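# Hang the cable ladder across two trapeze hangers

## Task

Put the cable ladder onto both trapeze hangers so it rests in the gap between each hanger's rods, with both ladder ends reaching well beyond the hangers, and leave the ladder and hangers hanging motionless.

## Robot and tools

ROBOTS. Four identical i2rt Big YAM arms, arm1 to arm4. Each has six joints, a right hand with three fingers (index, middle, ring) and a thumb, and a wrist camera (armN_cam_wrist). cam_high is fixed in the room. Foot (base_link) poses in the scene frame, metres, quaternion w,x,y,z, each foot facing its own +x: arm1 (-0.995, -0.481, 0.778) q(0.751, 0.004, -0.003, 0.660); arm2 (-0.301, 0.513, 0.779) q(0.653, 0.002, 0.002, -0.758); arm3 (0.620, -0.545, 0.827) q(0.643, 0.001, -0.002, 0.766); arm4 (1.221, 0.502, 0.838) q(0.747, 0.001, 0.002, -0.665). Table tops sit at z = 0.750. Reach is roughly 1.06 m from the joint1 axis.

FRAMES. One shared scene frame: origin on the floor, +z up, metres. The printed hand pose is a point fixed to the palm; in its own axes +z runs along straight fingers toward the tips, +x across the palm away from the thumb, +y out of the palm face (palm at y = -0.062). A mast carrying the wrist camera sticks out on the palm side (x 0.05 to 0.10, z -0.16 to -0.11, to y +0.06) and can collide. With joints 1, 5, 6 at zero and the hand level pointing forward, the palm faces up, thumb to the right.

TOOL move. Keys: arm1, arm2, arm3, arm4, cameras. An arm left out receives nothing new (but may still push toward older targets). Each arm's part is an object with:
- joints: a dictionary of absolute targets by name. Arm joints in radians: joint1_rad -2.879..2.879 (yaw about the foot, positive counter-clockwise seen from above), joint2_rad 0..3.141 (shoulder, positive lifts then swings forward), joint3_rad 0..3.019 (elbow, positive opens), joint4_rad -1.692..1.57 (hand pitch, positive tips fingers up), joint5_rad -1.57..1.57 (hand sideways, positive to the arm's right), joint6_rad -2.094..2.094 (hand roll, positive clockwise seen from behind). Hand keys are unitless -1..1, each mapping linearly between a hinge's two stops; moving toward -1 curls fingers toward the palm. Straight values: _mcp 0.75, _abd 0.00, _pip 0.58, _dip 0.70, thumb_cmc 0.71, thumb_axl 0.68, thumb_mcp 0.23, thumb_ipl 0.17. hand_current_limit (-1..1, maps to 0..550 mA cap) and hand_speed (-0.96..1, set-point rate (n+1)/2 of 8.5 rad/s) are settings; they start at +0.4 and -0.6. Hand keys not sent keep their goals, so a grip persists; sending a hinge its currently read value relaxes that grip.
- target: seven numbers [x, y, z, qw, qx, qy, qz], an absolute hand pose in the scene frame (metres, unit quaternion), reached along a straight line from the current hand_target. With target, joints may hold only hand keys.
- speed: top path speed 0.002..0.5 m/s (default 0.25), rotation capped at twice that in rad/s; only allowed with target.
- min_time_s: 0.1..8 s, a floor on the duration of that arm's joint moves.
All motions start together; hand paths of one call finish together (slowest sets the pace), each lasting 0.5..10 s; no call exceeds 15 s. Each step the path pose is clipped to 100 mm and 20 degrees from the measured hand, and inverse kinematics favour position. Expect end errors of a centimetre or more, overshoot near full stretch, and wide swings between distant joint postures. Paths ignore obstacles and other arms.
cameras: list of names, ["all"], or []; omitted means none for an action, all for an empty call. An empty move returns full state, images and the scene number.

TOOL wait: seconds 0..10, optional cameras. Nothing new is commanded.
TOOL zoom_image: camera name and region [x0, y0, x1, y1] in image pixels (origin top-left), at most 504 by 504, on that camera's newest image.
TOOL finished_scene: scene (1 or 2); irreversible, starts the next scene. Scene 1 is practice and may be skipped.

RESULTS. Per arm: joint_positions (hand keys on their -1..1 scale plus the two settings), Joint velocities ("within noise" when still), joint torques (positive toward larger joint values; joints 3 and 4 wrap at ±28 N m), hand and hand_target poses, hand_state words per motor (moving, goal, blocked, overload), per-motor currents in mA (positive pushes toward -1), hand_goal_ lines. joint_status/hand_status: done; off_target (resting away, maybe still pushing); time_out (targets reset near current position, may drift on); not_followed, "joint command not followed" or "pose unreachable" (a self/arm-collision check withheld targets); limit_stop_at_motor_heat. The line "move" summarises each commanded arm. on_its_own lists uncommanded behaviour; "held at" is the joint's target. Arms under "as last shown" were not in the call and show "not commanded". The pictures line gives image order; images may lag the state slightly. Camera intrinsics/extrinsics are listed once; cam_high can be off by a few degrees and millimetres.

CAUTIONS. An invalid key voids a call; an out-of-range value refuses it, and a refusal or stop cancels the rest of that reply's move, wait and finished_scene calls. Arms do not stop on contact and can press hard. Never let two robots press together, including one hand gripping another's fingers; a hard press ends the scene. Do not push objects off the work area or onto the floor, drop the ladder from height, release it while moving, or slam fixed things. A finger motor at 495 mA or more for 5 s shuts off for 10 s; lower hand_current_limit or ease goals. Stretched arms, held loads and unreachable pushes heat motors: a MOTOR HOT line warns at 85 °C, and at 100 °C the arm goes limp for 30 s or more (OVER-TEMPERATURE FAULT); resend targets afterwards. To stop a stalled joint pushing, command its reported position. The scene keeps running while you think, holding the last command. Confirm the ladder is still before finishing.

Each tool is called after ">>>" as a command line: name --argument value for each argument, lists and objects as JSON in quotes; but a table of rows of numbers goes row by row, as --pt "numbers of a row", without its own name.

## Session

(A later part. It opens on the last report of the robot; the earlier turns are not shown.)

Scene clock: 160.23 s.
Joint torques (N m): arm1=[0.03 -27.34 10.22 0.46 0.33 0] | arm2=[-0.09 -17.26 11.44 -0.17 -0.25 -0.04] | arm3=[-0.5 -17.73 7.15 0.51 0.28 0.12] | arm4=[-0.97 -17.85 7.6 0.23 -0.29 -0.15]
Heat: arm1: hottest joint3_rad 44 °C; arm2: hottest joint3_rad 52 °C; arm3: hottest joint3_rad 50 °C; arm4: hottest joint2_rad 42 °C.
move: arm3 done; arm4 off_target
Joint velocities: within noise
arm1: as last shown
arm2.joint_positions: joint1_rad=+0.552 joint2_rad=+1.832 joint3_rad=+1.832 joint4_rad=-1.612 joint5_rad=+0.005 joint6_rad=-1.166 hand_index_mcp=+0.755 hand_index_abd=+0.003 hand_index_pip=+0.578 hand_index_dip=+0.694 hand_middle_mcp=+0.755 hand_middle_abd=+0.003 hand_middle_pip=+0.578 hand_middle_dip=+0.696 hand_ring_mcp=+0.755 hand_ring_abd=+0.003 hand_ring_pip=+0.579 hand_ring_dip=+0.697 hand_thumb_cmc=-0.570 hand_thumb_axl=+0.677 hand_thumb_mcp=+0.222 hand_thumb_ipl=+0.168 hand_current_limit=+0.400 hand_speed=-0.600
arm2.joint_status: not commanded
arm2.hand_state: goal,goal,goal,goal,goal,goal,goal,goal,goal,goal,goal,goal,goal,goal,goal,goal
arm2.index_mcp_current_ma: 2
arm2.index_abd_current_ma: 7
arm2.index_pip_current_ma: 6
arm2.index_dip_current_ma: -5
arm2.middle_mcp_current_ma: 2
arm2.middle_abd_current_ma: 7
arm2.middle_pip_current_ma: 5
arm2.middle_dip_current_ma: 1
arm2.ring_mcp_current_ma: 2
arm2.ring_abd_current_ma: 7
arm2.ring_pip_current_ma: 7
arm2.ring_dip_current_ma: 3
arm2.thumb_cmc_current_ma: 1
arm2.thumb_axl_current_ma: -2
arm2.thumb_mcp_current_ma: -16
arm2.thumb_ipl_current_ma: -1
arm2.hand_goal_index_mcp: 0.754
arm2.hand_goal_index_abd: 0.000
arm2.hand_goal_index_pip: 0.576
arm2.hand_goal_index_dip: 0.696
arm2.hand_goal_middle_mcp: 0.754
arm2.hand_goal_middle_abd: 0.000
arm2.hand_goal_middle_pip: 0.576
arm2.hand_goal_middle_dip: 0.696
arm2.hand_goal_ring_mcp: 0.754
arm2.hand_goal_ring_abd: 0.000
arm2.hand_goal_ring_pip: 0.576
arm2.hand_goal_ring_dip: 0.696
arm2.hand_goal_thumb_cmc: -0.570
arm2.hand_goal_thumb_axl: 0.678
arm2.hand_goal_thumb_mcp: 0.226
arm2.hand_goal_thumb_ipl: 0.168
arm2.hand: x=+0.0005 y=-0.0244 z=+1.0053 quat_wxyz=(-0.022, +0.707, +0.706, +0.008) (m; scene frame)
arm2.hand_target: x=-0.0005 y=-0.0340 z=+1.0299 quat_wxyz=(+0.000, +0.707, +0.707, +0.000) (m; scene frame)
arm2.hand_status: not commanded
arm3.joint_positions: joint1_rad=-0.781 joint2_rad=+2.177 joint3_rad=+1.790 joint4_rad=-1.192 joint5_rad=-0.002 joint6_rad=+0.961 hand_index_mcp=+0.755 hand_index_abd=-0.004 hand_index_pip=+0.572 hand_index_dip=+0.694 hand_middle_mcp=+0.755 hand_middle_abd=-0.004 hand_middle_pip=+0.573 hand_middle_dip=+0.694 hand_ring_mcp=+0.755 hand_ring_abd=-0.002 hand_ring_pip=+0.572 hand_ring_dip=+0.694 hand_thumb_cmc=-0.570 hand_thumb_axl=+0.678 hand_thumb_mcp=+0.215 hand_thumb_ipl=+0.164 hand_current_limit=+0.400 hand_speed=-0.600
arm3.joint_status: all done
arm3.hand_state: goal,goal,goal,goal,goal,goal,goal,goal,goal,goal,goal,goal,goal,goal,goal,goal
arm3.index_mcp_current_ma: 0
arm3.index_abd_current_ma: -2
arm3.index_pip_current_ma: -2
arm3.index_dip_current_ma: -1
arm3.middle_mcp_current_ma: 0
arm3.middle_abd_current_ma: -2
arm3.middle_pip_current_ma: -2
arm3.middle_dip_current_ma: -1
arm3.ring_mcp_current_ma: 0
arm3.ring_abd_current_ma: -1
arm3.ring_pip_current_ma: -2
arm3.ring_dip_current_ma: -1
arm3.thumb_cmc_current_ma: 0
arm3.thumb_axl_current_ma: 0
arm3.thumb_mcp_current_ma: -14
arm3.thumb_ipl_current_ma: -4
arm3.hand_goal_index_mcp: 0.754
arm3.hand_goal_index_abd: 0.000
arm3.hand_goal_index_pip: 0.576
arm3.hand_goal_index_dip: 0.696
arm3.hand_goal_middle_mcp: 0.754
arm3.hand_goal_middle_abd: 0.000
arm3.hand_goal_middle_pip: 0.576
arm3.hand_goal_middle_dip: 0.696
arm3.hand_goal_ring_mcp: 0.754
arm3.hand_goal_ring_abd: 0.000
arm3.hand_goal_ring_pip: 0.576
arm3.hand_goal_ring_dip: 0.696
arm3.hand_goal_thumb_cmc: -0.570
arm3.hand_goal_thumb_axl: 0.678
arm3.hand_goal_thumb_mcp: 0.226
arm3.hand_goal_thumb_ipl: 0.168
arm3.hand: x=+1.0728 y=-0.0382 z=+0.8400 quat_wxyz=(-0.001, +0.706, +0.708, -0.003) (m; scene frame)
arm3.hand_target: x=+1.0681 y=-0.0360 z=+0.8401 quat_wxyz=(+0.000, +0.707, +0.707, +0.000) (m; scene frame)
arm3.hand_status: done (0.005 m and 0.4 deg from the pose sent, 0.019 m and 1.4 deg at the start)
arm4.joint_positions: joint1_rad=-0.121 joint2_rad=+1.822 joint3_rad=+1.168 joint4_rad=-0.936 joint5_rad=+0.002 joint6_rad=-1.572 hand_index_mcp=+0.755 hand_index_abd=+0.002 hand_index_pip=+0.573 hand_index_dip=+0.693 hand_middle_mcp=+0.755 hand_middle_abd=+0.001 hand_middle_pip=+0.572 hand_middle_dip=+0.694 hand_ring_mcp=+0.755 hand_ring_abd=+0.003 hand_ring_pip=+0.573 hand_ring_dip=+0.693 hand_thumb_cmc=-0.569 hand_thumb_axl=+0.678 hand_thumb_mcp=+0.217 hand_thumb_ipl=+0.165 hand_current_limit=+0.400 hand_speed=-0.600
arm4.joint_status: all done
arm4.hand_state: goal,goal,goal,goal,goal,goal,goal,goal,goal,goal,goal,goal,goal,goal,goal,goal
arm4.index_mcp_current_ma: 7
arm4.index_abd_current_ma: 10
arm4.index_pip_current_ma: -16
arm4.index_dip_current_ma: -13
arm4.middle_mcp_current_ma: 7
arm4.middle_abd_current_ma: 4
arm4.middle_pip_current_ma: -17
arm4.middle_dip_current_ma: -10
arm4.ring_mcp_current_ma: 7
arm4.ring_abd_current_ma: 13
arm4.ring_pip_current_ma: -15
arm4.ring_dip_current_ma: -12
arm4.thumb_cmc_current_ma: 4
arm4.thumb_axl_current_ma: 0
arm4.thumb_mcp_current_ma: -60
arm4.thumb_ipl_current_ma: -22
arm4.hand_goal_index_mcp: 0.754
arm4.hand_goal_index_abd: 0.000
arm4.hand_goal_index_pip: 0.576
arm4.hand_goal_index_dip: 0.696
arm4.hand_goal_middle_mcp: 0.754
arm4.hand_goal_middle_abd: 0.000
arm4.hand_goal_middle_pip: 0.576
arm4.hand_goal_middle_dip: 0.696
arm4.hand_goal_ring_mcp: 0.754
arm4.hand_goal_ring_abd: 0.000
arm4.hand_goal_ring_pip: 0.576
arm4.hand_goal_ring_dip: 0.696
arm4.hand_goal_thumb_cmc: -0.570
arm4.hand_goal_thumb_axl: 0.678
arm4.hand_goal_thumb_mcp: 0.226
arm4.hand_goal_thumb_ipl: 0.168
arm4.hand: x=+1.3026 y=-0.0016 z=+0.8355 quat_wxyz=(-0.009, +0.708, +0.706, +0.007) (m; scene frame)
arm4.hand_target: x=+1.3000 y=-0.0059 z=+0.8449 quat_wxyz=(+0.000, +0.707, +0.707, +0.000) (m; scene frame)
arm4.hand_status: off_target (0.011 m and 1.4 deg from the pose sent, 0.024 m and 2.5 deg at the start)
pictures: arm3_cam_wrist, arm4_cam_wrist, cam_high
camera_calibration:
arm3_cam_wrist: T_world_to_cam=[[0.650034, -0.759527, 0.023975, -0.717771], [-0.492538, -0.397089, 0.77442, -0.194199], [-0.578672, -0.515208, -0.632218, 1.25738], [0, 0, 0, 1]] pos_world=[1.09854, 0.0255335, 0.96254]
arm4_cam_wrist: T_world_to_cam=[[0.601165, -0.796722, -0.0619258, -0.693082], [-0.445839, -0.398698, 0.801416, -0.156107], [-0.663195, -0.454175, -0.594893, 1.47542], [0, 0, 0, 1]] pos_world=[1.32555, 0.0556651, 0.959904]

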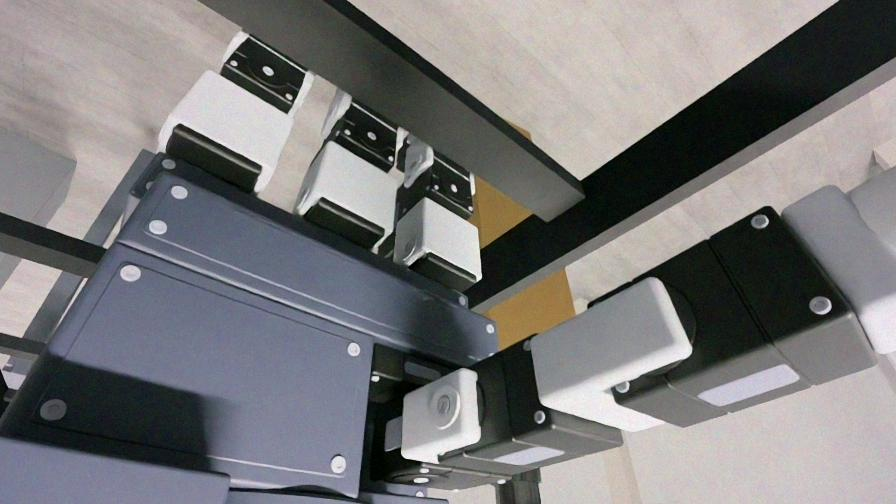

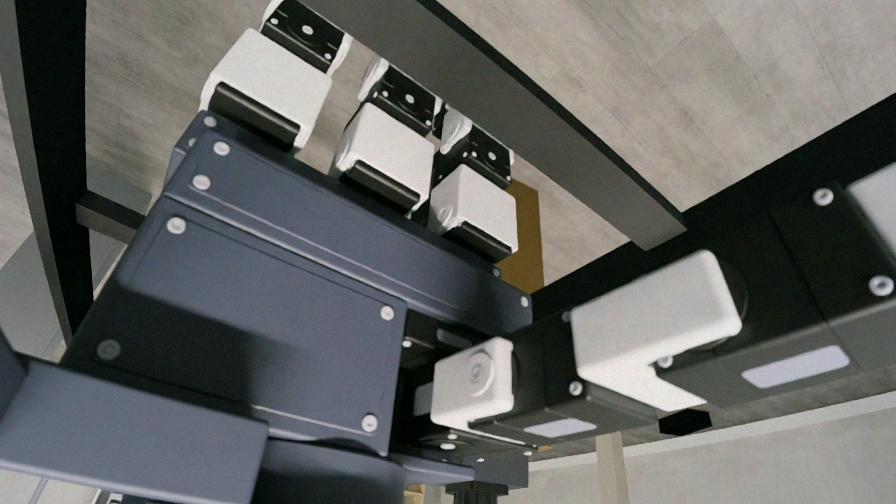

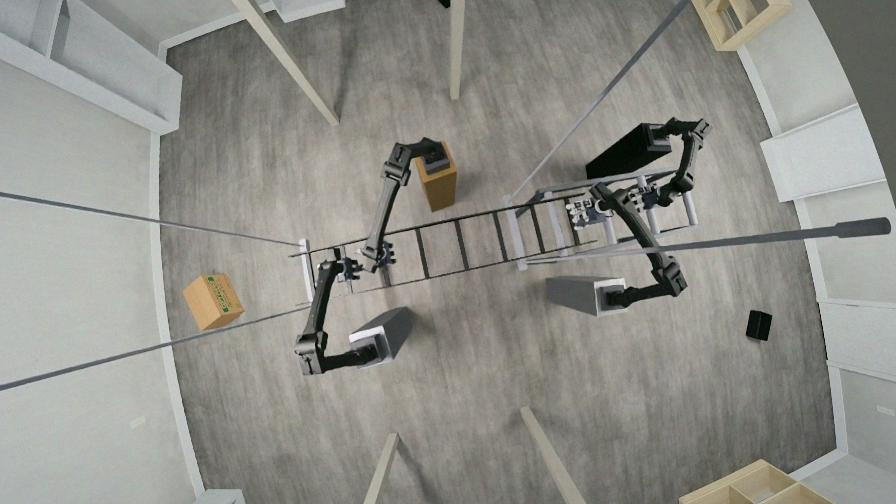

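>>> move --arm3 '{"target": [1.062, -0.036, 1.04, 0, 0.7071, 0.7071, 0], "speed": 0.2}' --arm4 '{"target": [1.295, -0.015, 1.04, 0, 0.7071, 0.7071, 0], "speed": 0.2}'

>>> move --arm3 '{"target": [0.622, -0.038, 1.04, 0, 0.7071, 0.7071, 0], "speed": 0.25}' --arm4 '{"target": [1.070, -0.03, 1.04, 0, 0.7071, 0.7071, 0], "speed": 0.25}' --cameras '["arm3_cam_wrist", "arm4_cam_wrist", "cam_high"]'

Scene clock: 162.87 s.
Joint torques (N m): arm1=[0.15 -27.22 10.18 0.46 0.35 0.01] | arm2=[-0.5 -17.32 11.4 -0.16 -0.24 -0.05] | arm3=[-0.32 -16.03 11.52 -0.2 0.27 0.12] | arm4=[-1.14 -16.09 11.92 -0.28 -0.28 -0.15]
Heat: arm1: hottest joint3_rad 44 °C; arm2: hottest joint3_rad 52 °C; arm3: hottest joint3_rad 50 °C; arm4: hottest joint3_rad 43 °C.
move: arm3 off_target; arm4 off_target
Joint velocities: within noise
arm1.joint_positions: joint1_rad=-0.715 joint2_rad=+2.298 joint3_rad=+2.558 joint4_rad=-1.691 joint5_rad=+0.023 joint6_rad=+0.705 hand_index_mcp=+0.755 hand_index_abd=+0.002 hand_index_pip=+0.579 hand_index_dip=+0.695 hand_middle_mcp=+0.755 hand_middle_abd=+0.002 hand_middle_pip=+0.578 hand_middle_dip=+0.696 hand_ring_mcp=+0.755 hand_ring_abd=+0.003 hand_ring_pip=+0.578 hand_ring_dip=+0.697 hand_thumb_cmc=-0.571 hand_thumb_axl=+0.677 hand_thumb_mcp=+0.219 hand_thumb_ipl=+0.167 hand_current_limit=+0.400 hand_speed=-0.600
arm1.joint_status: not commanded
arm1.hand_state: goal,goal,goal,goal,goal,goal,goal,goal,goal,goal,goal,goal,goal,goal,goal,goal
arm1.index_mcp_current_ma: 2
arm1.index_abd_current_ma: 2
arm1.index_pip_current_ma: 4
arm1.index_dip_current_ma: -1
arm1.middle_mcp_current_ma: 2
arm1.middle_abd_current_ma: 3
arm1.middle_pip_current_ma: 3
arm1.middle_dip_current_ma: 0
arm1.ring_mcp_current_ma: 2
arm1.ring_abd_current_ma: 3
arm1.ring_pip_current_ma: 3
arm1.ring_dip_current_ma: 1
arm1.thumb_cmc_current_ma: -1
arm1.thumb_axl_current_ma: -1
arm1.thumb_mcp_current_ma: -16
arm1.thumb_ipl_current_ma: -1
arm1.hand_goal_index_mcp: 0.754
arm1.hand_goal_index_abd: 0.000
arm1.hand_goal_index_pip: 0.576
arm1.hand_goal_index_dip: 0.696
arm1.hand_goal_middle_mcp: 0.754
arm1.hand_goal_middle_abd: 0.000
arm1.hand_goal_middle_pip: 0.576
arm1.hand_goal_middle_dip: 0.696
arm1.hand_goal_ring_mcp: 0.754
arm1.hand_goal_ring_abd: 0.000
arm1.hand_goal_ring_pip: 0.576
arm1.hand_goal_ring_dip: 0.696
arm1.hand_goal_thumb_cmc: -0.570
arm1.hand_goal_thumb_axl: 0.678
arm1.hand_goal_thumb_mcp: 0.226
arm1.hand_goal_thumb_ipl: 0.168
arm1.hand: x=-0.3630 y=-0.0237 z=+1.0115 quat_wxyz=(+0.013, +0.698, +0.713, +0.072) (m; scene frame)
arm1.hand_target: x=-0.3703 y=-0.0204 z=+1.0292 quat_wxyz=(+0.014, +0.695, +0.714, +0.082) (m; scene frame)
arm1.hand_status: not commanded
arm2: as last shown
arm3.joint_positions: joint1_rad=-0.773 joint2_rad=+2.056 joint3_rad=+2.091 joint4_rad=-1.635 joint5_rad=-0.002 joint6_rad=+0.969 hand_index_mcp=+0.754 hand_index_abd=-0.003 hand_index_pip=+0.573 hand_index_dip=+0.694 hand_middle_mcp=+0.754 hand_middle_abd=-0.003 hand_middle_pip=+0.573 hand_middle_dip=+0.694 hand_ring_mcp=+0.754 hand_ring_abd=-0.002 hand_ring_pip=+0.573 hand_ring_dip=+0.694 hand_thumb_cmc=-0.570 hand_thumb_axl=+0.678 hand_thumb_mcp=+0.216 hand_thumb_ipl=+0.164 hand_current_limit=+0.400 hand_speed=-0.600
arm3.joint_status: not commanded
arm3.hand_state: goal,goal,goal,goal,goal,goal,goal,goal,goal,goal,goal,goal,goal,goal,goal,goal
arm3.index_mcp_current_ma: 0
arm3.index_abd_current_ma: -1
arm3.index_pip_current_ma: -2
arm3.index_dip_current_ma: -1
arm3.middle_mcp_current_ma: 0
arm3.middle_abd_current_ma: -1
arm3.middle_pip_current_ma: -1
arm3.middle_dip_current_ma: -1
arm3.ring_mcp_current_ma: 0
arm3.ring_abd_current_ma: -1
arm3.ring_pip_current_ma: -2
arm3.ring_dip_current_ma: -1
arm3.thumb_cmc_current_ma: 0
arm3.thumb_axl_current_ma: 0
arm3.thumb_mcp_current_ma: -13
arm3.thumb_ipl_current_ma: -4
arm3.hand_goal_index_mcp: 0.754
arm3.hand_goal_index_abd: 0.000
arm3.hand_goal_index_pip: 0.576
arm3.hand_goal_index_dip: 0.696
arm3.hand_goal_middle_mcp: 0.754
arm3.hand_goal_middle_abd: 0.000
arm3.hand_goal_middle_pip: 0.576
arm3.hand_goal_middle_dip: 0.696
arm3.hand_goal_ring_mcp: 0.754
arm3.hand_goal_ring_abd: 0.000
arm3.hand_goal_ring_pip: 0.576
arm3.hand_goal_ring_dip: 0.696
arm3.hand_goal_thumb_cmc: -0.570
arm3.hand_goal_thumb_axl: 0.678
arm3.hand_goal_thumb_mcp: 0.226
arm3.hand_goal_thumb_ipl: 0.168
arm3.hand: x=+1.0614 y=-0.0459 z=+1.0281 quat_wxyz=(+0.001, +0.706, +0.708, -0.013) (m; scene frame)
arm3.hand_target: x=+1.0616 y=-0.0363 z=+1.0398 quat_wxyz=(+0.000, +0.707, +0.707, +0.000) (m; scene frame)
arm3.hand_status: off_target (0.016 m and 1.5 deg from the pose sent, 0.200 m and 0.4 deg at the start)
arm4.joint_positions: joint1_rad=-0.129 joint2_rad=+1.638 joint3_rad=+1.463 joint4_rad=-1.421 joint5_rad=+0.002 joint6_rad=-1.582 hand_index_mcp=+0.755 hand_index_abd=+0.002 hand_index_pip=+0.573 hand_index_dip=+0.693 hand_middle_mcp=+0.755 hand_middle_abd=+0.001 hand_middle_pip=+0.572 hand_middle_dip=+0.694 hand_ring_mcp=+0.755 hand_ring_abd=+0.002 hand_ring_pip=+0.573 hand_ring_dip=+0.693 hand_thumb_cmc=-0.569 hand_thumb_axl=+0.678 hand_thumb_mcp=+0.217 hand_thumb_ipl=+0.165 hand_current_limit=+0.400 hand_speed=-0.600
arm4.joint_status: not commanded
arm4.hand_state: goal,goal,goal,goal,goal,goal,goal,goal,goal,goal,goal,goal,goal,goal,goal,goal
arm4.index_mcp_current_ma: 7
arm4.index_abd_current_ma: 10
arm4.index_pip_current_ma: -16
arm4.index_dip_current_ma: -13
arm4.middle_mcp_current_ma: 7
arm4.middle_abd_current_ma: 4
arm4.middle_pip_current_ma: -17
arm4.middle_dip_current_ma: -10
arm4.ring_mcp_current_ma: 7
arm4.ring_abd_current_ma: 10
arm4.ring_pip_current_ma: -15
arm4.ring_dip_current_ma: -12
arm4.thumb_cmc_current_ma: 4
arm4.thumb_axl_current_ma: 0
arm4.thumb_mcp_current_ma: -56
arm4.thumb_ipl_current_ma: -22
arm4.hand_goal_index_mcp: 0.754
arm4.hand_goal_index_abd: 0.000
arm4.hand_goal_index_pip: 0.576
arm4.hand_goal_index_dip: 0.696
arm4.hand_goal_middle_mcp: 0.754
arm4.hand_goal_middle_abd: 0.000
arm4.hand_goal_middle_pip: 0.576
arm4.hand_goal_middle_dip: 0.696
arm4.hand_goal_ring_mcp: 0.754
arm4.hand_goal_ring_abd: 0.000
arm4.hand_goal_ring_pip: 0.576
arm4.hand_goal_ring_dip: 0.696
arm4.hand_goal_thumb_cmc: -0.570
arm4.hand_goal_thumb_axl: 0.678
arm4.hand_goal_thumb_mcp: 0.226
arm4.hand_goal_thumb_ipl: 0.168
arm4.hand: x=+1.2987 y=-0.0068 z=+1.0248 quat_wxyz=(-0.011, +0.708, +0.706, +0.010) (m; scene frame)
arm4.hand_target: x=+1.2950 y=-0.0146 z=+1.0399 quat_wxyz=(+0.000, +0.707, +0.707, +0.000) (m; scene frame)
arm4.hand_status: off_target (0.018 m and 1.7 deg from the pose sent, 0.205 m and 1.3 deg at the start)
pictures: none

Scene clock: 165.47 s.
Joint torques (N m): arm1=[-0.32 -27.46 10.18 0.51 0.34 -0.01] | arm2=[-0.21 -17.49 11.43 -0.2 -0.26 -0.06] | arm3=[-1.49 -11.93 9.29 0.18 0.15 0.14] | arm4=[-0.21 -15.5 12.83 -0.25 -0.29 -0.14]
Heat: arm1: hottest joint3_rad 44 °C; arm2: hottest joint3_rad 53 °C; arm3: hottest joint3_rad 50 °C; arm4: hottest joint3_rad 43 °C.
move: arm3 done; arm4 off_target
Joint velocities: within noise
arm1, arm2: as last shown
arm3.joint_positions: joint1_rad=-0.011 joint2_rad=+1.744 joint3_rad=+1.657 joint4_rad=-1.495 joint5_rad=-0.002 joint6_rad=+1.713 hand_index_mcp=+0.753 hand_index_abd=-0.003 hand_index_pip=+0.573 hand_index_dip=+0.694 hand_middle_mcp=+0.753 hand_middle_abd=-0.003 hand_middle_pip=+0.573 hand_middle_dip=+0.694 hand_ring_mcp=+0.753 hand_ring_abd=-0.002 hand_ring_pip=+0.573 hand_ring_dip=+0.694 hand_thumb_cmc=-0.570 hand_thumb_axl=+0.678 hand_thumb_mcp=+0.216 hand_thumb_ipl=+0.164 hand_current_limit=+0.400 hand_speed=-0.600
arm3.joint_status: not commanded
arm3.hand_state: goal,goal,goal,goal,goal,goal,goal,goal,goal,goal,goal,goal,goal,goal,goal,goal
arm3.index_mcp_current_ma: 0
arm3.index_abd_current_ma: -1
arm3.index_pip_current_ma: -1
arm3.index_dip_current_ma: -1
arm3.middle_mcp_current_ma: 0
arm3.middle_abd_current_ma: -1
arm3.middle_pip_current_ma: -1
arm3.middle_dip_current_ma: -1
arm3.ring_mcp_current_ma: 0
arm3.ring_abd_current_ma: -1
arm3.ring_pip_current_ma: -1
arm3.ring_dip_current_ma: -1
arm3.thumb_cmc_current_ma: 0
arm3.thumb_axl_current_ma: 0
arm3.thumb_mcp_current_ma: -12
arm3.thumb_ipl_current_ma: -4
arm3.hand_goal_index_mcp: 0.754
arm3.hand_goal_index_abd: 0.000
arm3.hand_goal_index_pip: 0.576
arm3.hand_goal_index_dip: 0.696
arm3.hand_goal_middle_mcp: 0.754
arm3.hand_goal_middle_abd: 0.000
arm3.hand_goal_middle_pip: 0.576
arm3.hand_goal_middle_dip: 0.696
arm3.hand_goal_ring_mcp: 0.754
arm3.hand_goal_ring_abd: 0.000
arm3.hand_goal_ring_pip: 0.576
arm3.hand_goal_ring_dip: 0.696
arm3.hand_goal_thumb_cmc: -0.570
arm3.hand_goal_thumb_axl: 0.678
arm3.hand_goal_thumb_mcp: 0.226
arm3.hand_goal_thumb_ipl: 0.168
arm3.hand: x=+0.6190 y=-0.0425 z=+1.0400 quat_wxyz=(+0.003, +0.700, +0.714, -0.002) (m; scene frame)
arm3.hand_target: x=+0.6221 y=-0.0381 z=+1.0400 quat_wxyz=(+0.000, +0.707, +0.707, +0.000) (m; scene frame)
arm3.hand_status: done (0.005 m and 1.2 deg from the pose sent, 0.440 m and 1.5 deg at the start)
arm4.joint_positions: joint1_rad=-0.553 joint2_rad=+1.779 joint3_rad=+1.690 joint4_rad=-1.479 joint5_rad=+0.000 joint6_rad=-1.995 hand_index_mcp=+0.755 hand_index_abd=+0.002 hand_index_pip=+0.573 hand_index_dip=+0.693 hand_middle_mcp=+0.755 hand_middle_abd=+0.001 hand_middle_pip=+0.573 hand_middle_dip=+0.694 hand_ring_mcp=+0.755 hand_ring_abd=+0.002 hand_ring_pip=+0.573 hand_ring_dip=+0.693 hand_thumb_cmc=-0.569 hand_thumb_axl=+0.678 hand_thumb_mcp=+0.217 hand_thumb_ipl=+0.165 hand_current_limit=+0.400 hand_speed=-0.600
arm4.joint_status: not commanded
arm4.hand_state: goal,goal,goal,goal,goal,goal,goal,goal,goal,goal,goal,goal,goal,goal,goal,goal
arm4.index_mcp_current_ma: 3
arm4.index_abd_current_ma: 10
arm4.index_pip_current_ma: -14
arm4.index_dip_current_ma: -13
arm4.middle_mcp_current_ma: 3
arm4.middle_abd_current_ma: 4
arm4.middle_pip_current_ma: -15
arm4.middle_dip_current_ma: -10
arm4.ring_mcp_current_ma: 4
arm4.ring_abd_current_ma: 10
arm4.ring_pip_current_ma: -14
arm4.ring_dip_current_ma: -12
arm4.thumb_cmc_current_ma: 4
arm4.thumb_axl_current_ma: 0
arm4.thumb_mcp_current_ma: -56
arm4.thumb_ipl_current_ma: -22
arm4.hand_goal_index_mcp: 0.754
arm4.hand_goal_index_abd: 0.000
arm4.hand_goal_index_pip: 0.576
arm4.hand_goal_index_dip: 0.696
arm4.hand_goal_middle_mcp: 0.754
arm4.hand_goal_middle_abd: 0.000
arm4.hand_goal_middle_pip: 0.576
arm4.hand_goal_middle_dip: 0.696
arm4.hand_goal_ring_mcp: 0.754
arm4.hand_goal_ring_abd: 0.000
arm4.hand_goal_ring_pip: 0.576
arm4.hand_goal_ring_dip: 0.696
arm4.hand_goal_thumb_cmc: -0.570
arm4.hand_goal_thumb_axl: 0.678
arm4.hand_goal_thumb_mcp: 0.226
arm4.hand_goal_thumb_ipl: 0.168
arm4.hand: x=+1.0732 y=-0.0189 z=+1.0410 quat_wxyz=(-0.001, +0.712, +0.702, +0.000) (m; scene frame)
arm4.hand_target: x=+1.0702 y=-0.0297 z=+1.0398 quat_wxyz=(+0.000, +0.707, +0.707, +0.000) (m; scene frame)
arm4.hand_status: off_target (0.012 m and 0.8 deg from the pose sent, 0.230 m and 1.7 deg at the start)
pictures: arm3_cam_wrist, arm4_cam_wrist, cam_high
camera_calibration:
arm3_cam_wrist: T_world_to_cam=[[0.663057, -0.747869, 0.0323589, -0.447112], [-0.490678, -0.401573, 0.773288, -0.574516], [-0.565324, -0.528612, -0.633229, 1.11128], [0, 0, 0, 1]] pos_world=[0.642793, 0.0223453, 1.16243]
arm4_cam_wrist: T_world_to_cam=[[0.593256, -0.803798, -0.0442328, -0.56625], [-0.450047, -0.376719, 0.809655, -0.433716], [-0.667462, -0.460426, -0.585237, 1.43213], [0, 0, 0, 1]] pos_world=[1.09663, 0.0408485, 1.16425]

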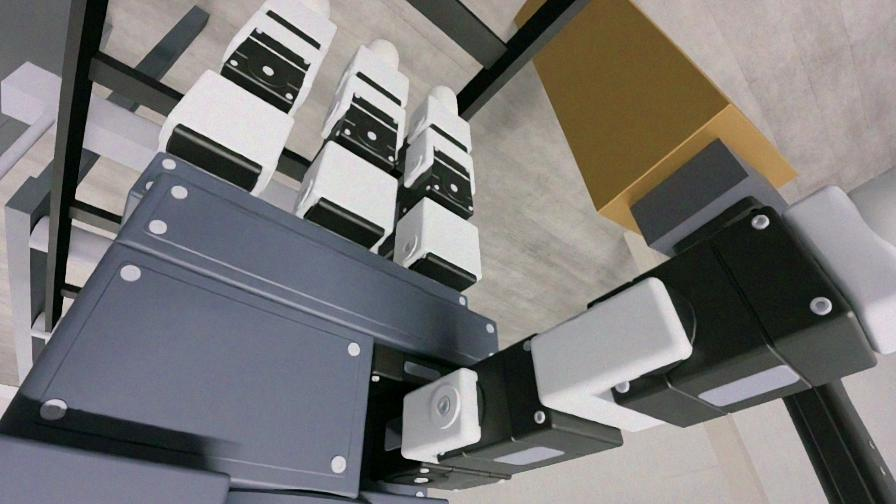

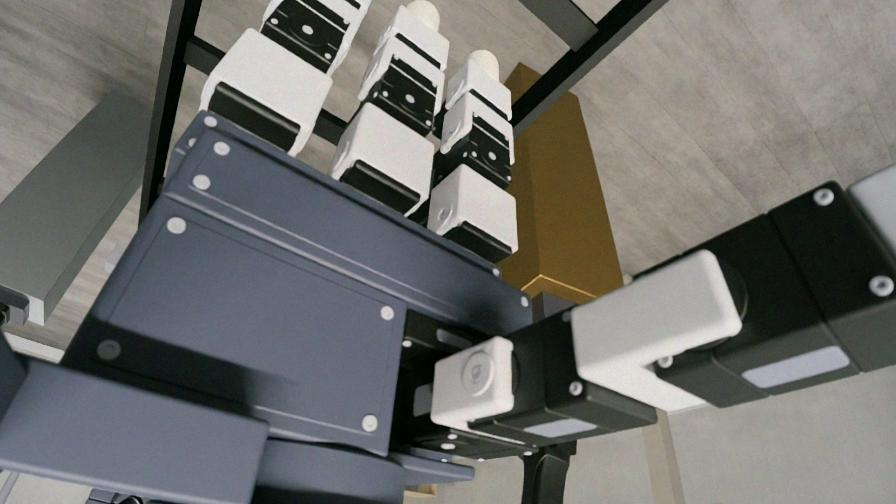

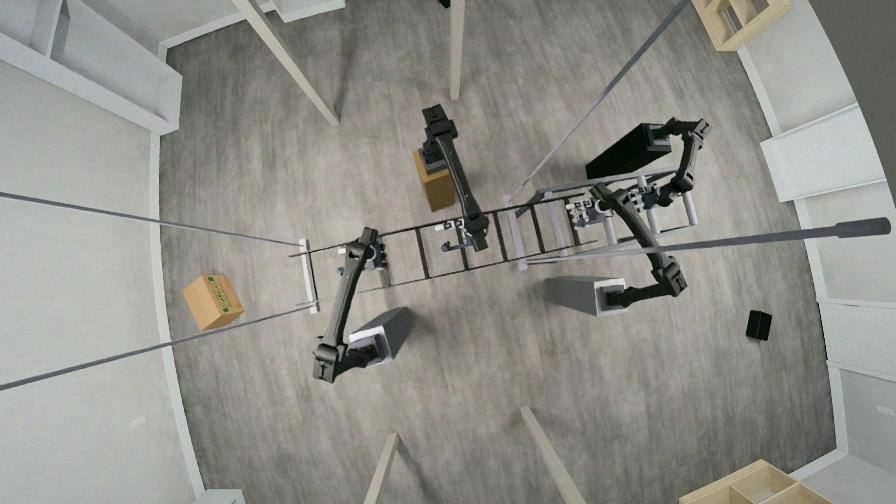

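>>> move --arm3 '{"target": [0.606, -0.036, 0.85, 0, 0.7071, 0.7071, 0], "speed": 0.15}' --arm4 '{"target": [1.066, -0.03, 0.85, 0, 0.7071, 0.7071, 0], "speed": 0.15}' --cameras '["arm3_cam_wrist", "arm4_cam_wrist"]'

Scene clock: 167.97 s.
Joint torques (N m): arm1=[0.38 -27.4 10.04 0.38 0.34 -0.04] | arm2=[-0.44 -17.44 11.4 -0.25 -0.25 -0.06] | arm3=[-0.15 -12.92 7.23 0.32 0.24 0.12] | arm4=[-0.62 -17.38 8.2 0.46 -0.28 -0.14]
Heat: arm1: hottest joint3_rad 43 °C; arm2: hottest joint3_rad 53 °C; arm3: hottest joint3_rad 50 °C; arm4: hottest joint3_rad 43 °C.
move: arm3 done; arm4 off_target
Joint velocities: within noise
arm1, arm2: as last shown
arm3.joint_positions: joint1_rad=+0.001 joint2_rad=+1.909 joint3_rad=+1.379 joint4_rad=-1.046 joint5_rad=-0.004 joint6_rad=+1.743 hand_index_mcp=+0.755 hand_index_abd=-0.001 hand_index_pip=+0.575 hand_index_dip=+0.694 hand_middle_mcp=+0.755 hand_middle_abd=+0.001 hand_middle_pip=+0.576 hand_middle_dip=+0.695 hand_ring_mcp=+0.755 hand_ring_abd=+0.000 hand_ring_pip=+0.578 hand_ring_dip=+0.695 hand_thumb_cmc=-0.570 hand_thumb_axl=+0.678 hand_thumb_mcp=+0.216 hand_thumb_ipl=+0.164 hand_current_limit=+0.400 hand_speed=-0.600
arm3.joint_status: not commanded
arm3.hand_state: goal,goal,goal,goal,goal,goal,goal,goal,goal,goal,goal,goal,goal,goal,goal,goal
arm3.index_mcp_current_ma: 0
arm3.index_abd_current_ma: 0
arm3.index_pip_current_ma: 0
arm3.index_dip_current_ma: -1
arm3.middle_mcp_current_ma: 0
arm3.middle_abd_current_ma: 0
arm3.middle_pip_current_ma: 0
arm3.middle_dip_current_ma: 0
arm3.ring_mcp_current_ma: 0
arm3.ring_abd_current_ma: 0
arm3.ring_pip_current_ma: 1
arm3.ring_dip_current_ma: 0
arm3.thumb_cmc_current_ma: 0
arm3.thumb_axl_current_ma: 0
arm3.thumb_mcp_current_ma: -12
arm3.thumb_ipl_current_ma: -4
arm3.hand_goal_index_mcp: 0.754
arm3.hand_goal_index_abd: 0.000
arm3.hand_goal_index_pip: 0.576
arm3.hand_goal_index_dip: 0.696
arm3.hand_goal_middle_mcp: 0.754
arm3.hand_goal_middle_abd: 0.000
arm3.hand_goal_middle_pip: 0.576
arm3.hand_goal_middle_dip: 0.696
arm3.hand_goal_ring_mcp: 0.754
arm3.hand_goal_ring_abd: 0.000
arm3.hand_goal_ring_pip: 0.576
arm3.hand_goal_ring_dip: 0.696
arm3.hand_goal_thumb_cmc: -0.570
arm3.hand_goal_thumb_axl: 0.678
arm3.hand_goal_thumb_mcp: 0.226
arm3.hand_goal_thumb_ipl: 0.168
arm3.hand: x=+0.6107 y=-0.0365 z=+0.8531 quat_wxyz=(+0.000, +0.706, +0.708, -0.002) (m; scene frame)
arm3.hand_target: x=+0.6061 y=-0.0360 z=+0.8501 quat_wxyz=(+0.000, +0.707, +0.707, +0.000) (m; scene frame)
arm3.hand_status: done (0.006 m and 0.2 deg from the pose sent, 0.191 m and 1.2 deg at the start)
arm4.joint_positions: joint1_rad=-0.553 joint2_rad=+1.945 joint3_rad=+1.442 joint4_rad=-1.050 joint5_rad=+0.000 joint6_rad=-2.001 hand_index_mcp=+0.755 hand_index_abd=+0.002 hand_index_pip=+0.573 hand_index_dip=+0.693 hand_middle_mcp=+0.755 hand_middle_abd=+0.001 hand_middle_pip=+0.573 hand_middle_dip=+0.694 hand_ring_mcp=+0.755 hand_ring_abd=+0.002 hand_ring_pip=+0.573 hand_ring_dip=+0.693 hand_thumb_cmc=-0.569 hand_thumb_axl=+0.678 hand_thumb_mcp=+0.217 hand_thumb_ipl=+0.165 hand_current_limit=+0.400 hand_speed=-0.600
arm4.joint_status: not commanded
arm4.hand_state: goal,goal,goal,goal,goal,goal,goal,goal,goal,goal,goal,goal,goal,goal,goal,goal
arm4.index_mcp_current_ma: 3
arm4.index_abd_current_ma: 10
arm4.index_pip_current_ma: -14
arm4.index_dip_current_ma: -13
arm4.middle_mcp_current_ma: 3
arm4.middle_abd_current_ma: 4
arm4.middle_pip_current_ma: -15
arm4.middle_dip_current_ma: -10
arm4.ring_mcp_current_ma: 4
arm4.ring_abd_current_ma: 10
arm4.ring_pip_current_ma: -14
arm4.ring_dip_current_ma: -12
arm4.thumb_cmc_current_ma: 4
arm4.thumb_axl_current_ma: 0
arm4.thumb_mcp_current_ma: -55
arm4.thumb_ipl_current_ma: -22
arm4.hand_goal_index_mcp: 0.754
arm4.hand_goal_index_abd: 0.000
arm4.hand_goal_index_pip: 0.576
arm4.hand_goal_index_dip: 0.696
arm4.hand_goal_middle_mcp: 0.754
arm4.hand_goal_middle_abd: 0.000
arm4.hand_goal_middle_pip: 0.576
arm4.hand_goal_middle_dip: 0.696
arm4.hand_goal_ring_mcp: 0.754
arm4.hand_goal_ring_abd: 0.000
arm4.hand_goal_ring_pip: 0.576
arm4.hand_goal_ring_dip: 0.696
arm4.hand_goal_thumb_cmc: -0.570
arm4.hand_goal_thumb_axl: 0.678
arm4.hand_goal_thumb_mcp: 0.226
arm4.hand_goal_thumb_ipl: 0.168
arm4.hand: x=+1.0670 y=-0.0308 z=+0.8619 quat_wxyz=(+0.001, +0.710, +0.705, -0.007) (m; scene frame)
arm4.hand_target: x=+1.0661 y=-0.0298 z=+0.8501 quat_wxyz=(+0.000, +0.707, +0.707, +0.000) (m; scene frame)
arm4.hand_status: off_target (0.012 m and 0.9 deg from the pose sent, 0.192 m and 0.8 deg at the start)
pictures: arm3_cam_wrist, arm4_cam_wrist
camera_calibration:
arm3_cam_wrist: T_world_to_cam=[[0.649962, -0.759502, 0.0265753, -0.418634], [-0.495074, -0.396623, 0.773041, -0.428511], [-0.576585, -0.515604, -0.6338, 0.999303], [0, 0, 0, 1]] pos_world=[0.636135, 0.0273341, 0.97574]
arm4_cam_wrist: T_world_to_cam=[[0.59817, -0.800493, -0.0374492, -0.591048], [-0.442564, -0.368943, 0.817324, -0.310289], [-0.668079, -0.472325, -0.57496, 1.30914], [0, 0, 0, 1]] pos_world=[1.09084, 0.0307332, 0.984178]

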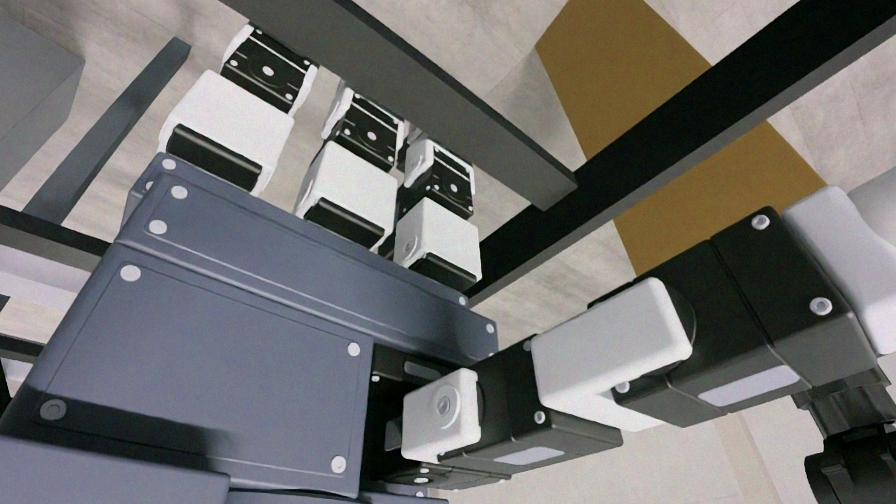

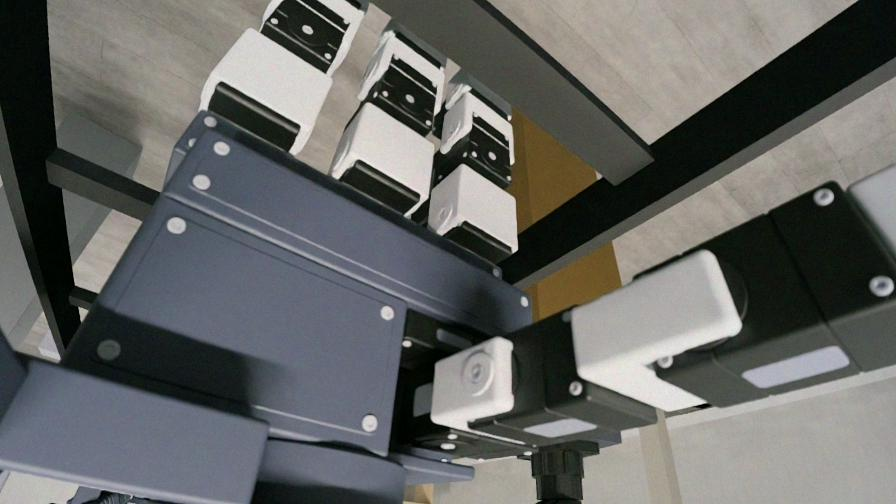

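>>> move --arm3 '{"target": [0.606, -0.036, 0.845, 0, 0.7071, 0.7071, 0], "speed": 0.1, "joints": {"hand_index_pip": -0.664, "hand_middle_pip": -0.664, "hand_ring_pip": -0.664}}' --arm4 '{"target": [1.062, -0.03, 0.832, 0, 0.7071, 0.7071, 0], "speed": 0.1}'

>>> move --arm3 '{"joints": {"hand_index_dip": -0.1, "hand_middle_dip": -0.1, "hand_ring_dip": -0.1, "hand_thumb_mcp": -0.45, "hand_thumb_ipl": -0.2}}' --arm4 '{"joints": {"hand_index_pip": -0.664, "hand_middle_pip": -0.664, "hand_ring_pip": -0.664}}'

>>> move --arm4 '{"joints": {"hand_index_dip": -0.1, "hand_middle_dip": -0.1, "hand_ring_dip": -0.1, "hand_thumb_mcp": -0.45, "hand_thumb_ipl": -0.2}}' --cameras '["arm3_cam_wrist", "arm4_cam_wrist", "cam_high"]'

Scene clock: 169.70 s.
Joint torques (N m): arm1=[0.26 -27.34 10.29 0.27 0.37 0] | arm2=[-0.32 -17.32 11.47 -0.18 -0.25 -0.07] | arm3=[-1.85 -15.33 7.46 -0.54 0.69 0.05] | arm4=[-1.03 -16.67 7.79 0.55 -0.29 -0.14]
Heat: arm1: hottest joint3_rad 43 °C; arm2: hottest joint3_rad 53 °C; arm3: hottest joint3_rad 50 °C; arm4: hottest joint3_rad 43 °C.
move: arm3 off_target; arm4 off_target
Joint velocities: within noise
arm1, arm2: as last shown
arm3.joint_positions: joint1_rad=+0.016 joint2_rad=+1.946 joint3_rad=+1.368 joint4_rad=-1.011 joint5_rad=-0.016 joint6_rad=+1.749 hand_index_mcp=+0.794 hand_index_abd=-0.016 hand_index_pip=-0.593 hand_index_dip=+0.692 hand_middle_mcp=+0.777 hand_middle_abd=-0.009 hand_middle_pip=-0.629 hand_middle_dip=+0.695 hand_ring_mcp=+0.757 hand_ring_abd=+0.000 hand_ring_pip=-0.656 hand_ring_dip=+0.695 hand_thumb_cmc=-0.570 hand_thumb_axl=+0.678 hand_thumb_mcp=+0.216 hand_thumb_ipl=+0.164 hand_current_limit=+0.400 hand_speed=-0.600
arm3.joint_status: hand_index_pip off_target (ended at -0.593, target -0.664); hand_middle_pip off_target (ended at -0.629, target -0.664); the others done
arm3.hand_state: blocked,goal,blocked,goal,blocked,goal,blocked,goal,goal,goal,goal,goal,goal,goal,goal,goal
arm3.index_mcp_current_ma: 74
arm3.index_abd_current_ma: -15
arm3.index_pip_current_ma: 161
arm3.index_dip_current_ma: -2
arm3.middle_mcp_current_ma: 32
arm3.middle_abd_current_ma: -6
arm3.middle_pip_current_ma: 57
arm3.middle_dip_current_ma: 0
arm3.ring_mcp_current_ma: 2
arm3.ring_abd_current_ma: 0
arm3.ring_pip_current_ma: 6
arm3.ring_dip_current_ma: 0
arm3.thumb_cmc_current_ma: 0
arm3.thumb_axl_current_ma: 0
arm3.thumb_mcp_current_ma: -12
arm3.thumb_ipl_current_ma: -4
arm3.hand_goal_index_mcp: 0.754
arm3.hand_goal_index_abd: 0.000
arm3.hand_goal_index_pip: -0.664
arm3.hand_goal_index_dip: 0.696
arm3.hand_goal_middle_mcp: 0.754
arm3.hand_goal_middle_abd: 0.000
arm3.hand_goal_middle_pip: -0.664
arm3.hand_goal_middle_dip: 0.696
arm3.hand_goal_ring_mcp: 0.754
arm3.hand_goal_ring_abd: 0.000
arm3.hand_goal_ring_pip: -0.664
arm3.hand_goal_ring_dip: 0.696
arm3.hand_goal_thumb_cmc: -0.570
arm3.hand_goal_thumb_axl: 0.678
arm3.hand_goal_thumb_mcp: 0.226
arm3.hand_goal_thumb_ipl: 0.168
arm3.hand: x=+0.6009 y=-0.0382 z=+0.8299 quat_wxyz=(+0.002, +0.703, +0.711, -0.010) (m; scene frame)
arm3.hand_target: x=+0.6061 y=-0.0361 z=+0.8447 quat_wxyz=(+0.000, +0.707, +0.707, +0.000) (m; scene frame)
arm3.hand_status: off_target (0.016 m and 1.3 deg from the pose sent, 0.009 m and 0.2 deg at the start)
arm4.joint_positions: joint1_rad=-0.555 joint2_rad=+1.961 joint3_rad=+1.436 joint4_rad=-1.015 joint5_rad=+0.000 joint6_rad=-2.007 hand_index_mcp=+0.755 hand_index_abd=+0.002 hand_index_pip=+0.573 hand_index_dip=+0.693 hand_middle_mcp=+0.755 hand_middle_abd=+0.001 hand_middle_pip=+0.573 hand_middle_dip=+0.694 hand_ring_mcp=+0.755 hand_ring_abd=+0.002 hand_ring_pip=+0.573 hand_ring_dip=+0.693 hand_thumb_cmc=-0.569 hand_thumb_axl=+0.678 hand_thumb_mcp=+0.217 hand_thumb_ipl=+0.165 hand_current_limit=+0.400 hand_speed=-0.600
arm4.joint_status: not commanded
arm4.hand_state: goal,goal,goal,goal,goal,goal,goal,goal,goal,goal,goal,goal,goal,goal,goal,goal
arm4.index_mcp_current_ma: 3
arm4.index_abd_current_ma: 10
arm4.index_pip_current_ma: -14
arm4.index_dip_current_ma: -13
arm4.middle_mcp_current_ma: 3
arm4.middle_abd_current_ma: 4
arm4.middle_pip_current_ma: -15
arm4.middle_dip_current_ma: -10
arm4.ring_mcp_current_ma: 4
arm4.ring_abd_current_ma: 10
arm4.ring_pip_current_ma: -14
arm4.ring_dip_current_ma: -12
arm4.thumb_cmc_current_ma: 4
arm4.thumb_axl_current_ma: 0
arm4.thumb_mcp_current_ma: -55
arm4.thumb_ipl_current_ma: -22
arm4.hand_goal_index_mcp: 0.754
arm4.hand_goal_index_abd: 0.000
arm4.hand_goal_index_pip: 0.576
arm4.hand_goal_index_dip: 0.696
arm4.hand_goal_middle_mcp: 0.754
arm4.hand_goal_middle_abd: 0.000
arm4.hand_goal_middle_pip: 0.576
arm4.hand_goal_middle_dip: 0.696
arm4.hand_goal_ring_mcp: 0.754
arm4.hand_goal_ring_abd: 0.000
arm4.hand_goal_ring_pip: 0.576
arm4.hand_goal_ring_dip: 0.696
arm4.hand_goal_thumb_cmc: -0.570
arm4.hand_goal_thumb_axl: 0.678
arm4.hand_goal_thumb_mcp: 0.226
arm4.hand_goal_thumb_ipl: 0.168
arm4.hand: x=+1.0647 y=-0.0342 z=+0.8512 quat_wxyz=(+0.004, +0.708, +0.706, -0.013) (m; scene frame)
arm4.hand_target: x=+1.0622 y=-0.0295 z=+0.8325 quat_wxyz=(+0.000, +0.707, +0.707, +0.000) (m; scene frame)
arm4.hand_status: off_target (0.020 m and 1.6 deg from the pose sent, 0.030 m and 0.9 deg at the start)
pictures: none

Scene clock: 171.03 s.
Joint torques (N m): arm1=[0.09 -27.05 10.3 0.44 0.36 -0.03] | arm2=[-0.21 -17.26 11.41 -0.23 -0.26 -0.06] | arm3=[-0.56 -15.85 7.75 -0.72 0.16 0.12] | arm4=[-0.73 -19.25 7.97 -0.24 -0.39 -0.13]
Heat: arm1: hottest joint3_rad 43 °C; arm2: hottest joint3_rad 53 °C; arm3: hottest joint3_rad 50 °C; arm4: hottest joint3_rad 43 °C.
move: arm3 off_target; arm4 off_target
Joint velocities: within noise
arm1, arm2: as last shown
arm3.joint_positions: joint1_rad=+0.004 joint2_rad=+1.954 joint3_rad=+1.360 joint4_rad=-1.009 joint5_rad=+0.001 joint6_rad=+1.744 hand_index_mcp=+0.794 hand_index_abd=-0.018 hand_index_pip=-0.601 hand_index_dip=-0.079 hand_middle_mcp=+0.764 hand_middle_abd=-0.010 hand_middle_pip=-0.642 hand_middle_dip=-0.095 hand_ring_mcp=+0.762 hand_ring_abd=-0.003 hand_ring_pip=-0.656 hand_ring_dip=-0.097 hand_thumb_cmc=-0.570 hand_thumb_axl=+0.678 hand_thumb_mcp=-0.449 hand_thumb_ipl=-0.198 hand_current_limit=+0.400 hand_speed=-0.600
arm3.joint_status: hand_index_dip off_target (ended at -0.079, target -0.100); the others done
arm3.hand_state: blocked,goal,blocked,blocked,goal,goal,blocked,goal,goal,goal,goal,goal,goal,goal,goal,goal
arm3.index_mcp_current_ma: 74
arm3.index_abd_current_ma: -17
arm3.index_pip_current_ma: 133
arm3.index_dip_current_ma: 26
arm3.middle_mcp_current_ma: 9
arm3.middle_abd_current_ma: -7
arm3.middle_pip_current_ma: 27
arm3.middle_dip_current_ma: 3
arm3.ring_mcp_current_ma: 7
arm3.ring_abd_current_ma: -1
arm3.ring_pip_current_ma: 6
arm3.ring_dip_current_ma: 1
arm3.thumb_cmc_current_ma: 0
arm3.thumb_axl_current_ma: 0
arm3.thumb_mcp_current_ma: 0
arm3.thumb_ipl_current_ma: 1
arm3.hand_goal_index_mcp: 0.754
arm3.hand_goal_index_abd: 0.000
arm3.hand_goal_index_pip: -0.664
arm3.hand_goal_index_dip: -0.100
arm3.hand_goal_middle_mcp: 0.754
arm3.hand_goal_middle_abd: 0.000
arm3.hand_goal_middle_pip: -0.664
arm3.hand_goal_middle_dip: -0.100
arm3.hand_goal_ring_mcp: 0.754
arm3.hand_goal_ring_abd: 0.000
arm3.hand_goal_ring_pip: -0.664
arm3.hand_goal_ring_dip: -0.100
arm3.hand_goal_thumb_cmc: -0.570
arm3.hand_goal_thumb_axl: 0.678
arm3.hand_goal_thumb_mcp: -0.450
arm3.hand_goal_thumb_ipl: -0.200
arm3.hand: x=+0.6108 y=-0.0407 z=+0.8254 quat_wxyz=(+0.012, +0.705, +0.709, -0.007) (m; scene frame)
arm3.hand_target: x=+0.6059 y=-0.0361 z=+0.8448 quat_wxyz=(+0.000, +0.707, +0.707, +0.000) (m; scene frame)
arm3.hand_status: not commanded
arm4.joint_positions: joint1_rad=-0.558 joint2_rad=+1.988 joint3_rad=+1.431 joint4_rad=-0.999 joint5_rad=+0.002 joint6_rad=-2.009 hand_index_mcp=+0.762 hand_index_abd=+0.002 hand_index_pip=-0.642 hand_index_dip=+0.694 hand_middle_mcp=+0.763 hand_middle_abd=+0.001 hand_middle_pip=-0.639 hand_middle_dip=+0.694 hand_ring_mcp=+0.766 hand_ring_abd=+0.002 hand_ring_pip=-0.640 hand_ring_dip=+0.693 hand_thumb_cmc=-0.569 hand_thumb_axl=+0.678 hand_thumb_mcp=+0.217 hand_thumb_ipl=+0.165 hand_current_limit=+0.400 hand_speed=-0.600
arm4.joint_status: hand_index_pip off_target (ended at -0.642, target -0.664); hand_middle_pip off_target (ended at -0.639, target -0.664); hand_ring_pip off_target (ended at -0.640, target -0.664)
arm4.hand_state: goal,goal,blocked,goal,goal,goal,blocked,goal,goal,goal,blocked,goal,goal,goal,goal,goal
arm4.index_mcp_current_ma: 43
arm4.index_abd_current_ma: 8
arm4.index_pip_current_ma: 108
arm4.index_dip_current_ma: -11
arm4.middle_mcp_current_ma: 44
arm4.middle_abd_current_ma: 4
arm4.middle_pip_current_ma: 121
arm4.middle_dip_current_ma: -10
arm4.ring_mcp_current_ma: 60
arm4.ring_abd_current_ma: 10
arm4.ring_pip_current_ma: 117
arm4.ring_dip_current_ma: -12
arm4.thumb_cmc_current_ma: 3
arm4.thumb_axl_current_ma: 0
arm4.thumb_mcp_current_ma: -55
arm4.thumb_ipl_current_ma: -22
arm4.hand_goal_index_mcp: 0.754
arm4.hand_goal_index_abd: 0.000
arm4.hand_goal_index_pip: -0.664
arm4.hand_goal_index_dip: 0.696
arm4.hand_goal_middle_mcp: 0.754
arm4.hand_goal_middle_abd: 0.000
arm4.hand_goal_middle_pip: -0.664
arm4.hand_goal_middle_dip: 0.696
arm4.hand_goal_ring_mcp: 0.754
arm4.hand_goal_ring_abd: 0.000
arm4.hand_goal_ring_pip: -0.664
arm4.hand_goal_ring_dip: 0.696
arm4.hand_goal_thumb_cmc: -0.570
arm4.hand_goal_thumb_axl: 0.678
arm4.hand_goal_thumb_mcp: 0.226
arm4.hand_goal_thumb_ipl: 0.168
arm4.hand: x=+1.0630 y=-0.0320 z=+0.8352 quat_wxyz=(+0.000, +0.709, +0.705, -0.006) (m; scene frame)
arm4.hand_target: x=+1.0622 y=-0.0294 z=+0.8324 quat_wxyz=(+0.000, +0.707, +0.707, +0.000) (m; scene frame)
arm4.hand_status: not commanded
pictures: none

Scene clock: 172.10 s.
Joint torques (N m): arm1=[-0.21 -27.22 10.13 0.4 0.38 0] | arm2=[-0.26 -17.26 11.38 -0.23 -0.24 -0.06] | arm3=[-1.08 -16.09 7.86 -0.59 0.15 0.12] | arm4=[-1.73 -20.07 8.59 -0.24 0.2 -0.12]
Heat: arm1: hottest joint3_rad 43 °C; arm2: hottest joint3_rad 53 °C; arm3: hottest joint3_rad 50 °C; arm4: hottest joint3_rad 43 °C.
move: arm4 off_target
Joint velocities: within noise
arm1, arm2, arm3: as last shown
arm3.joint_positions: joint1_rad=+0.004 joint2_rad=+1.954 joint3_rad=+1.360 joint4_rad=-1.010 joint5_rad=+0.000 joint6_rad=+1.741 hand_index_mcp=+0.787 hand_index_abd=-0.018 hand_index_pip=-0.601 hand_index_dip=-0.088 hand_middle_mcp=+0.763 hand_middle_abd=-0.009 hand_middle_pip=-0.646 hand_middle_dip=-0.096 hand_ring_mcp=+0.764 hand_ring_abd=-0.002 hand_ring_pip=-0.656 hand_ring_dip=-0.097 hand_thumb_cmc=-0.570 hand_thumb_axl=+0.678 hand_thumb_mcp=-0.450 hand_thumb_ipl=-0.198 hand_current_limit=+0.400 hand_speed=-0.600
arm3.hand_state: blocked,goal,blocked,goal,goal,goal,goal,goal,goal,goal,goal,goal,goal,goal,goal,goal
arm3.index_mcp_current_ma: 55
arm3.index_dip_current_ma: 12
arm3.middle_mcp_current_ma: 8
arm3.middle_abd_current_ma: -6
arm3.middle_pip_current_ma: 20
arm3.ring_mcp_current_ma: 9
arm3.hand: x=+0.6108 y=-0.0408 z=+0.8254 quat_wxyz=(+0.012, +0.704, +0.710, -0.007) (m; scene frame)
arm4.joint_positions: joint1_rad=-0.549 joint2_rad=+1.996 joint3_rad=+1.423 joint4_rad=-0.998 joint5_rad=-0.013 joint6_rad=-2.010 hand_index_mcp=+0.791 hand_index_abd=+0.002 hand_index_pip=-0.634 hand_index_dip=-0.078 hand_middle_mcp=+0.770 hand_middle_abd=+0.001 hand_middle_pip=-0.640 hand_middle_dip=-0.087 hand_ring_mcp=+0.771 hand_ring_abd=+0.002 hand_ring_pip=-0.642 hand_ring_dip=-0.086 hand_thumb_cmc=-0.569 hand_thumb_axl=+0.678 hand_thumb_mcp=-0.379 hand_thumb_ipl=-0.190 hand_current_limit=+0.400 hand_speed=-0.600
arm4.joint_status: hand_index_dip off_target (ended at -0.078, target -0.100); hand_thumb_mcp off_target (ended at -0.379, target -0.450); the others done
arm4.hand_state: blocked,goal,blocked,blocked,goal,goal,blocked,goal,goal,goal,blocked,goal,goal,goal,blocked,goal
arm4.index_mcp_current_ma: 191
arm4.index_abd_current_ma: 8
arm4.index_pip_current_ma: 149
arm4.index_dip_current_ma: 110
arm4.middle_mcp_current_ma: 85
arm4.middle_abd_current_ma: 4
arm4.middle_pip_current_ma: 118
arm4.middle_dip_current_ma: 65
arm4.ring_mcp_current_ma: 86
arm4.ring_abd_current_ma: 7
arm4.ring_pip_current_ma: 108
arm4.ring_dip_current_ma: 70
arm4.thumb_cmc_current_ma: 3
arm4.thumb_axl_current_ma: 0
arm4.thumb_mcp_current_ma: 385
arm4.thumb_ipl_current_ma: 63
arm4.hand_goal_index_mcp: 0.754
arm4.hand_goal_index_abd: 0.000
arm4.hand_goal_index_pip: -0.664
arm4.hand_goal_index_dip: -0.100
arm4.hand_goal_middle_mcp: 0.754
arm4.hand_goal_middle_abd: 0.000
arm4.hand_goal_middle_pip: -0.664
arm4.hand_goal_middle_dip: -0.100
arm4.hand_goal_ring_mcp: 0.754
arm4.hand_goal_ring_abd: 0.000
arm4.hand_goal_ring_pip: -0.664
arm4.hand_goal_ring_dip: -0.100
arm4.hand_goal_thumb_cmc: -0.570
arm4.hand_goal_thumb_axl: 0.678
arm4.hand_goal_thumb_mcp: -0.450
arm4.hand_goal_thumb_ipl: -0.200
arm4.hand: x=+1.0725 y=-0.0301 z=+0.8293 quat_wxyz=(+0.004, +0.705, +0.709, +0.004) (m; scene frame)
arm4.hand_target: x=+1.0624 y=-0.0296 z=+0.8325 quat_wxyz=(+0.000, +0.707, +0.707, +0.000) (m; scene frame)
arm4.hand_status: not commanded
pictures: arm3_cam_wrist, arm4_cam_wrist, cam_high
camera_calibration:
arm3_cam_wrist: T_world_to_cam=[[0.653086, -0.755542, 0.0513321, -0.443343], [-0.500097, -0.379393, 0.778437, -0.409427], [-0.568667, -0.534057, -0.625621, 0.967226], [0, 0, 0, 1]] pos_world=[0.634818, 0.0262565, 0.946587]
arm4_cam_wrist: T_world_to_cam=[[0.609296, -0.792194, -0.0344552, -0.60901], [-0.453817, -0.384015, 0.804104, -0.258404], [-0.650237, -0.474301, -0.59349, 1.29058], [0, 0, 0, 1]] pos_world=[1.09298, 0.0304381, 0.952746]

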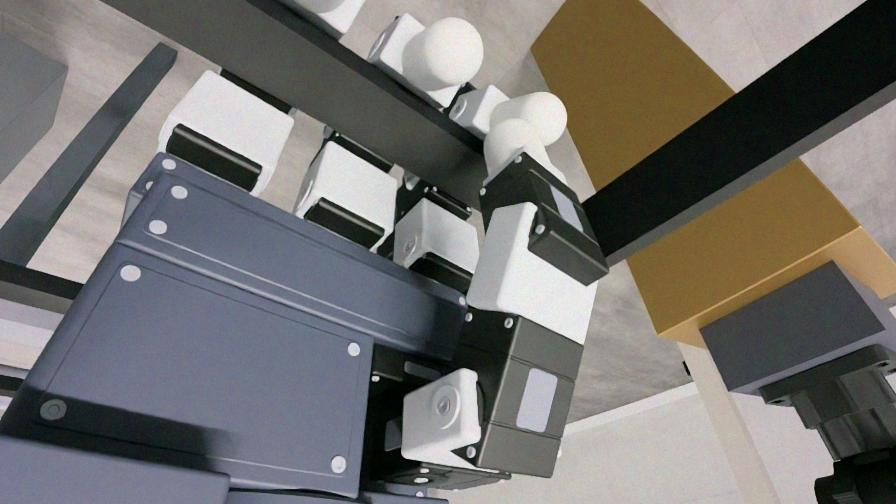

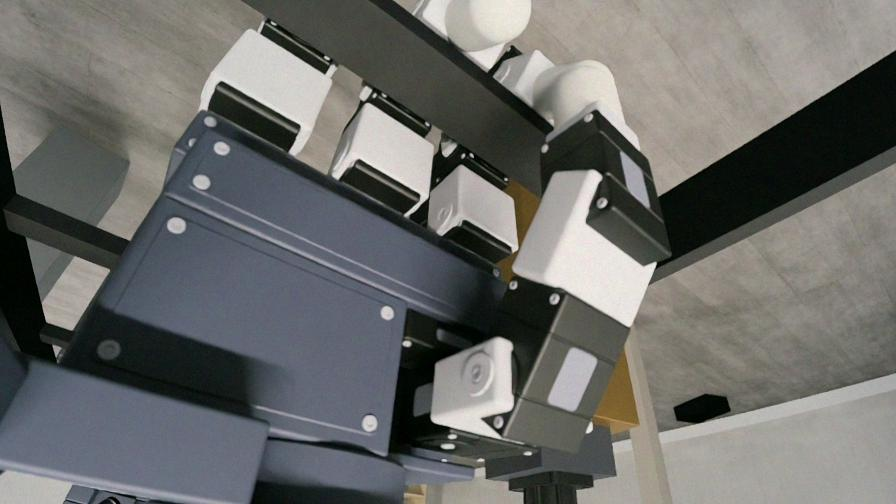

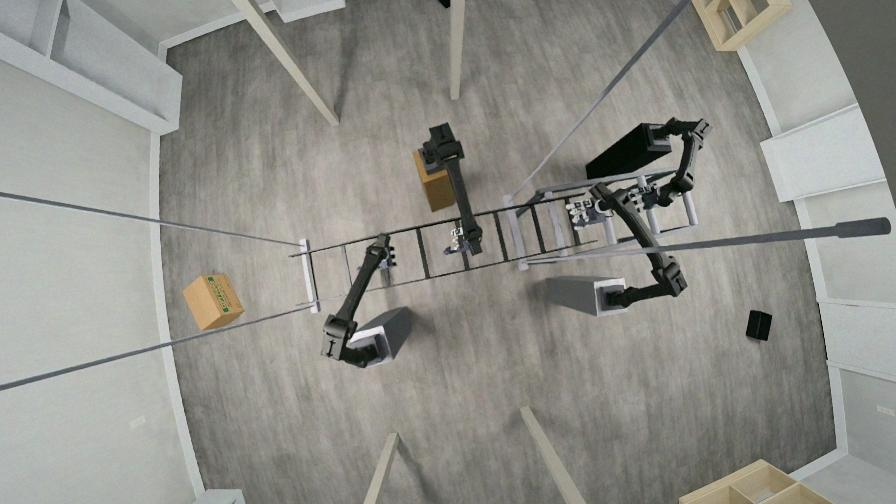

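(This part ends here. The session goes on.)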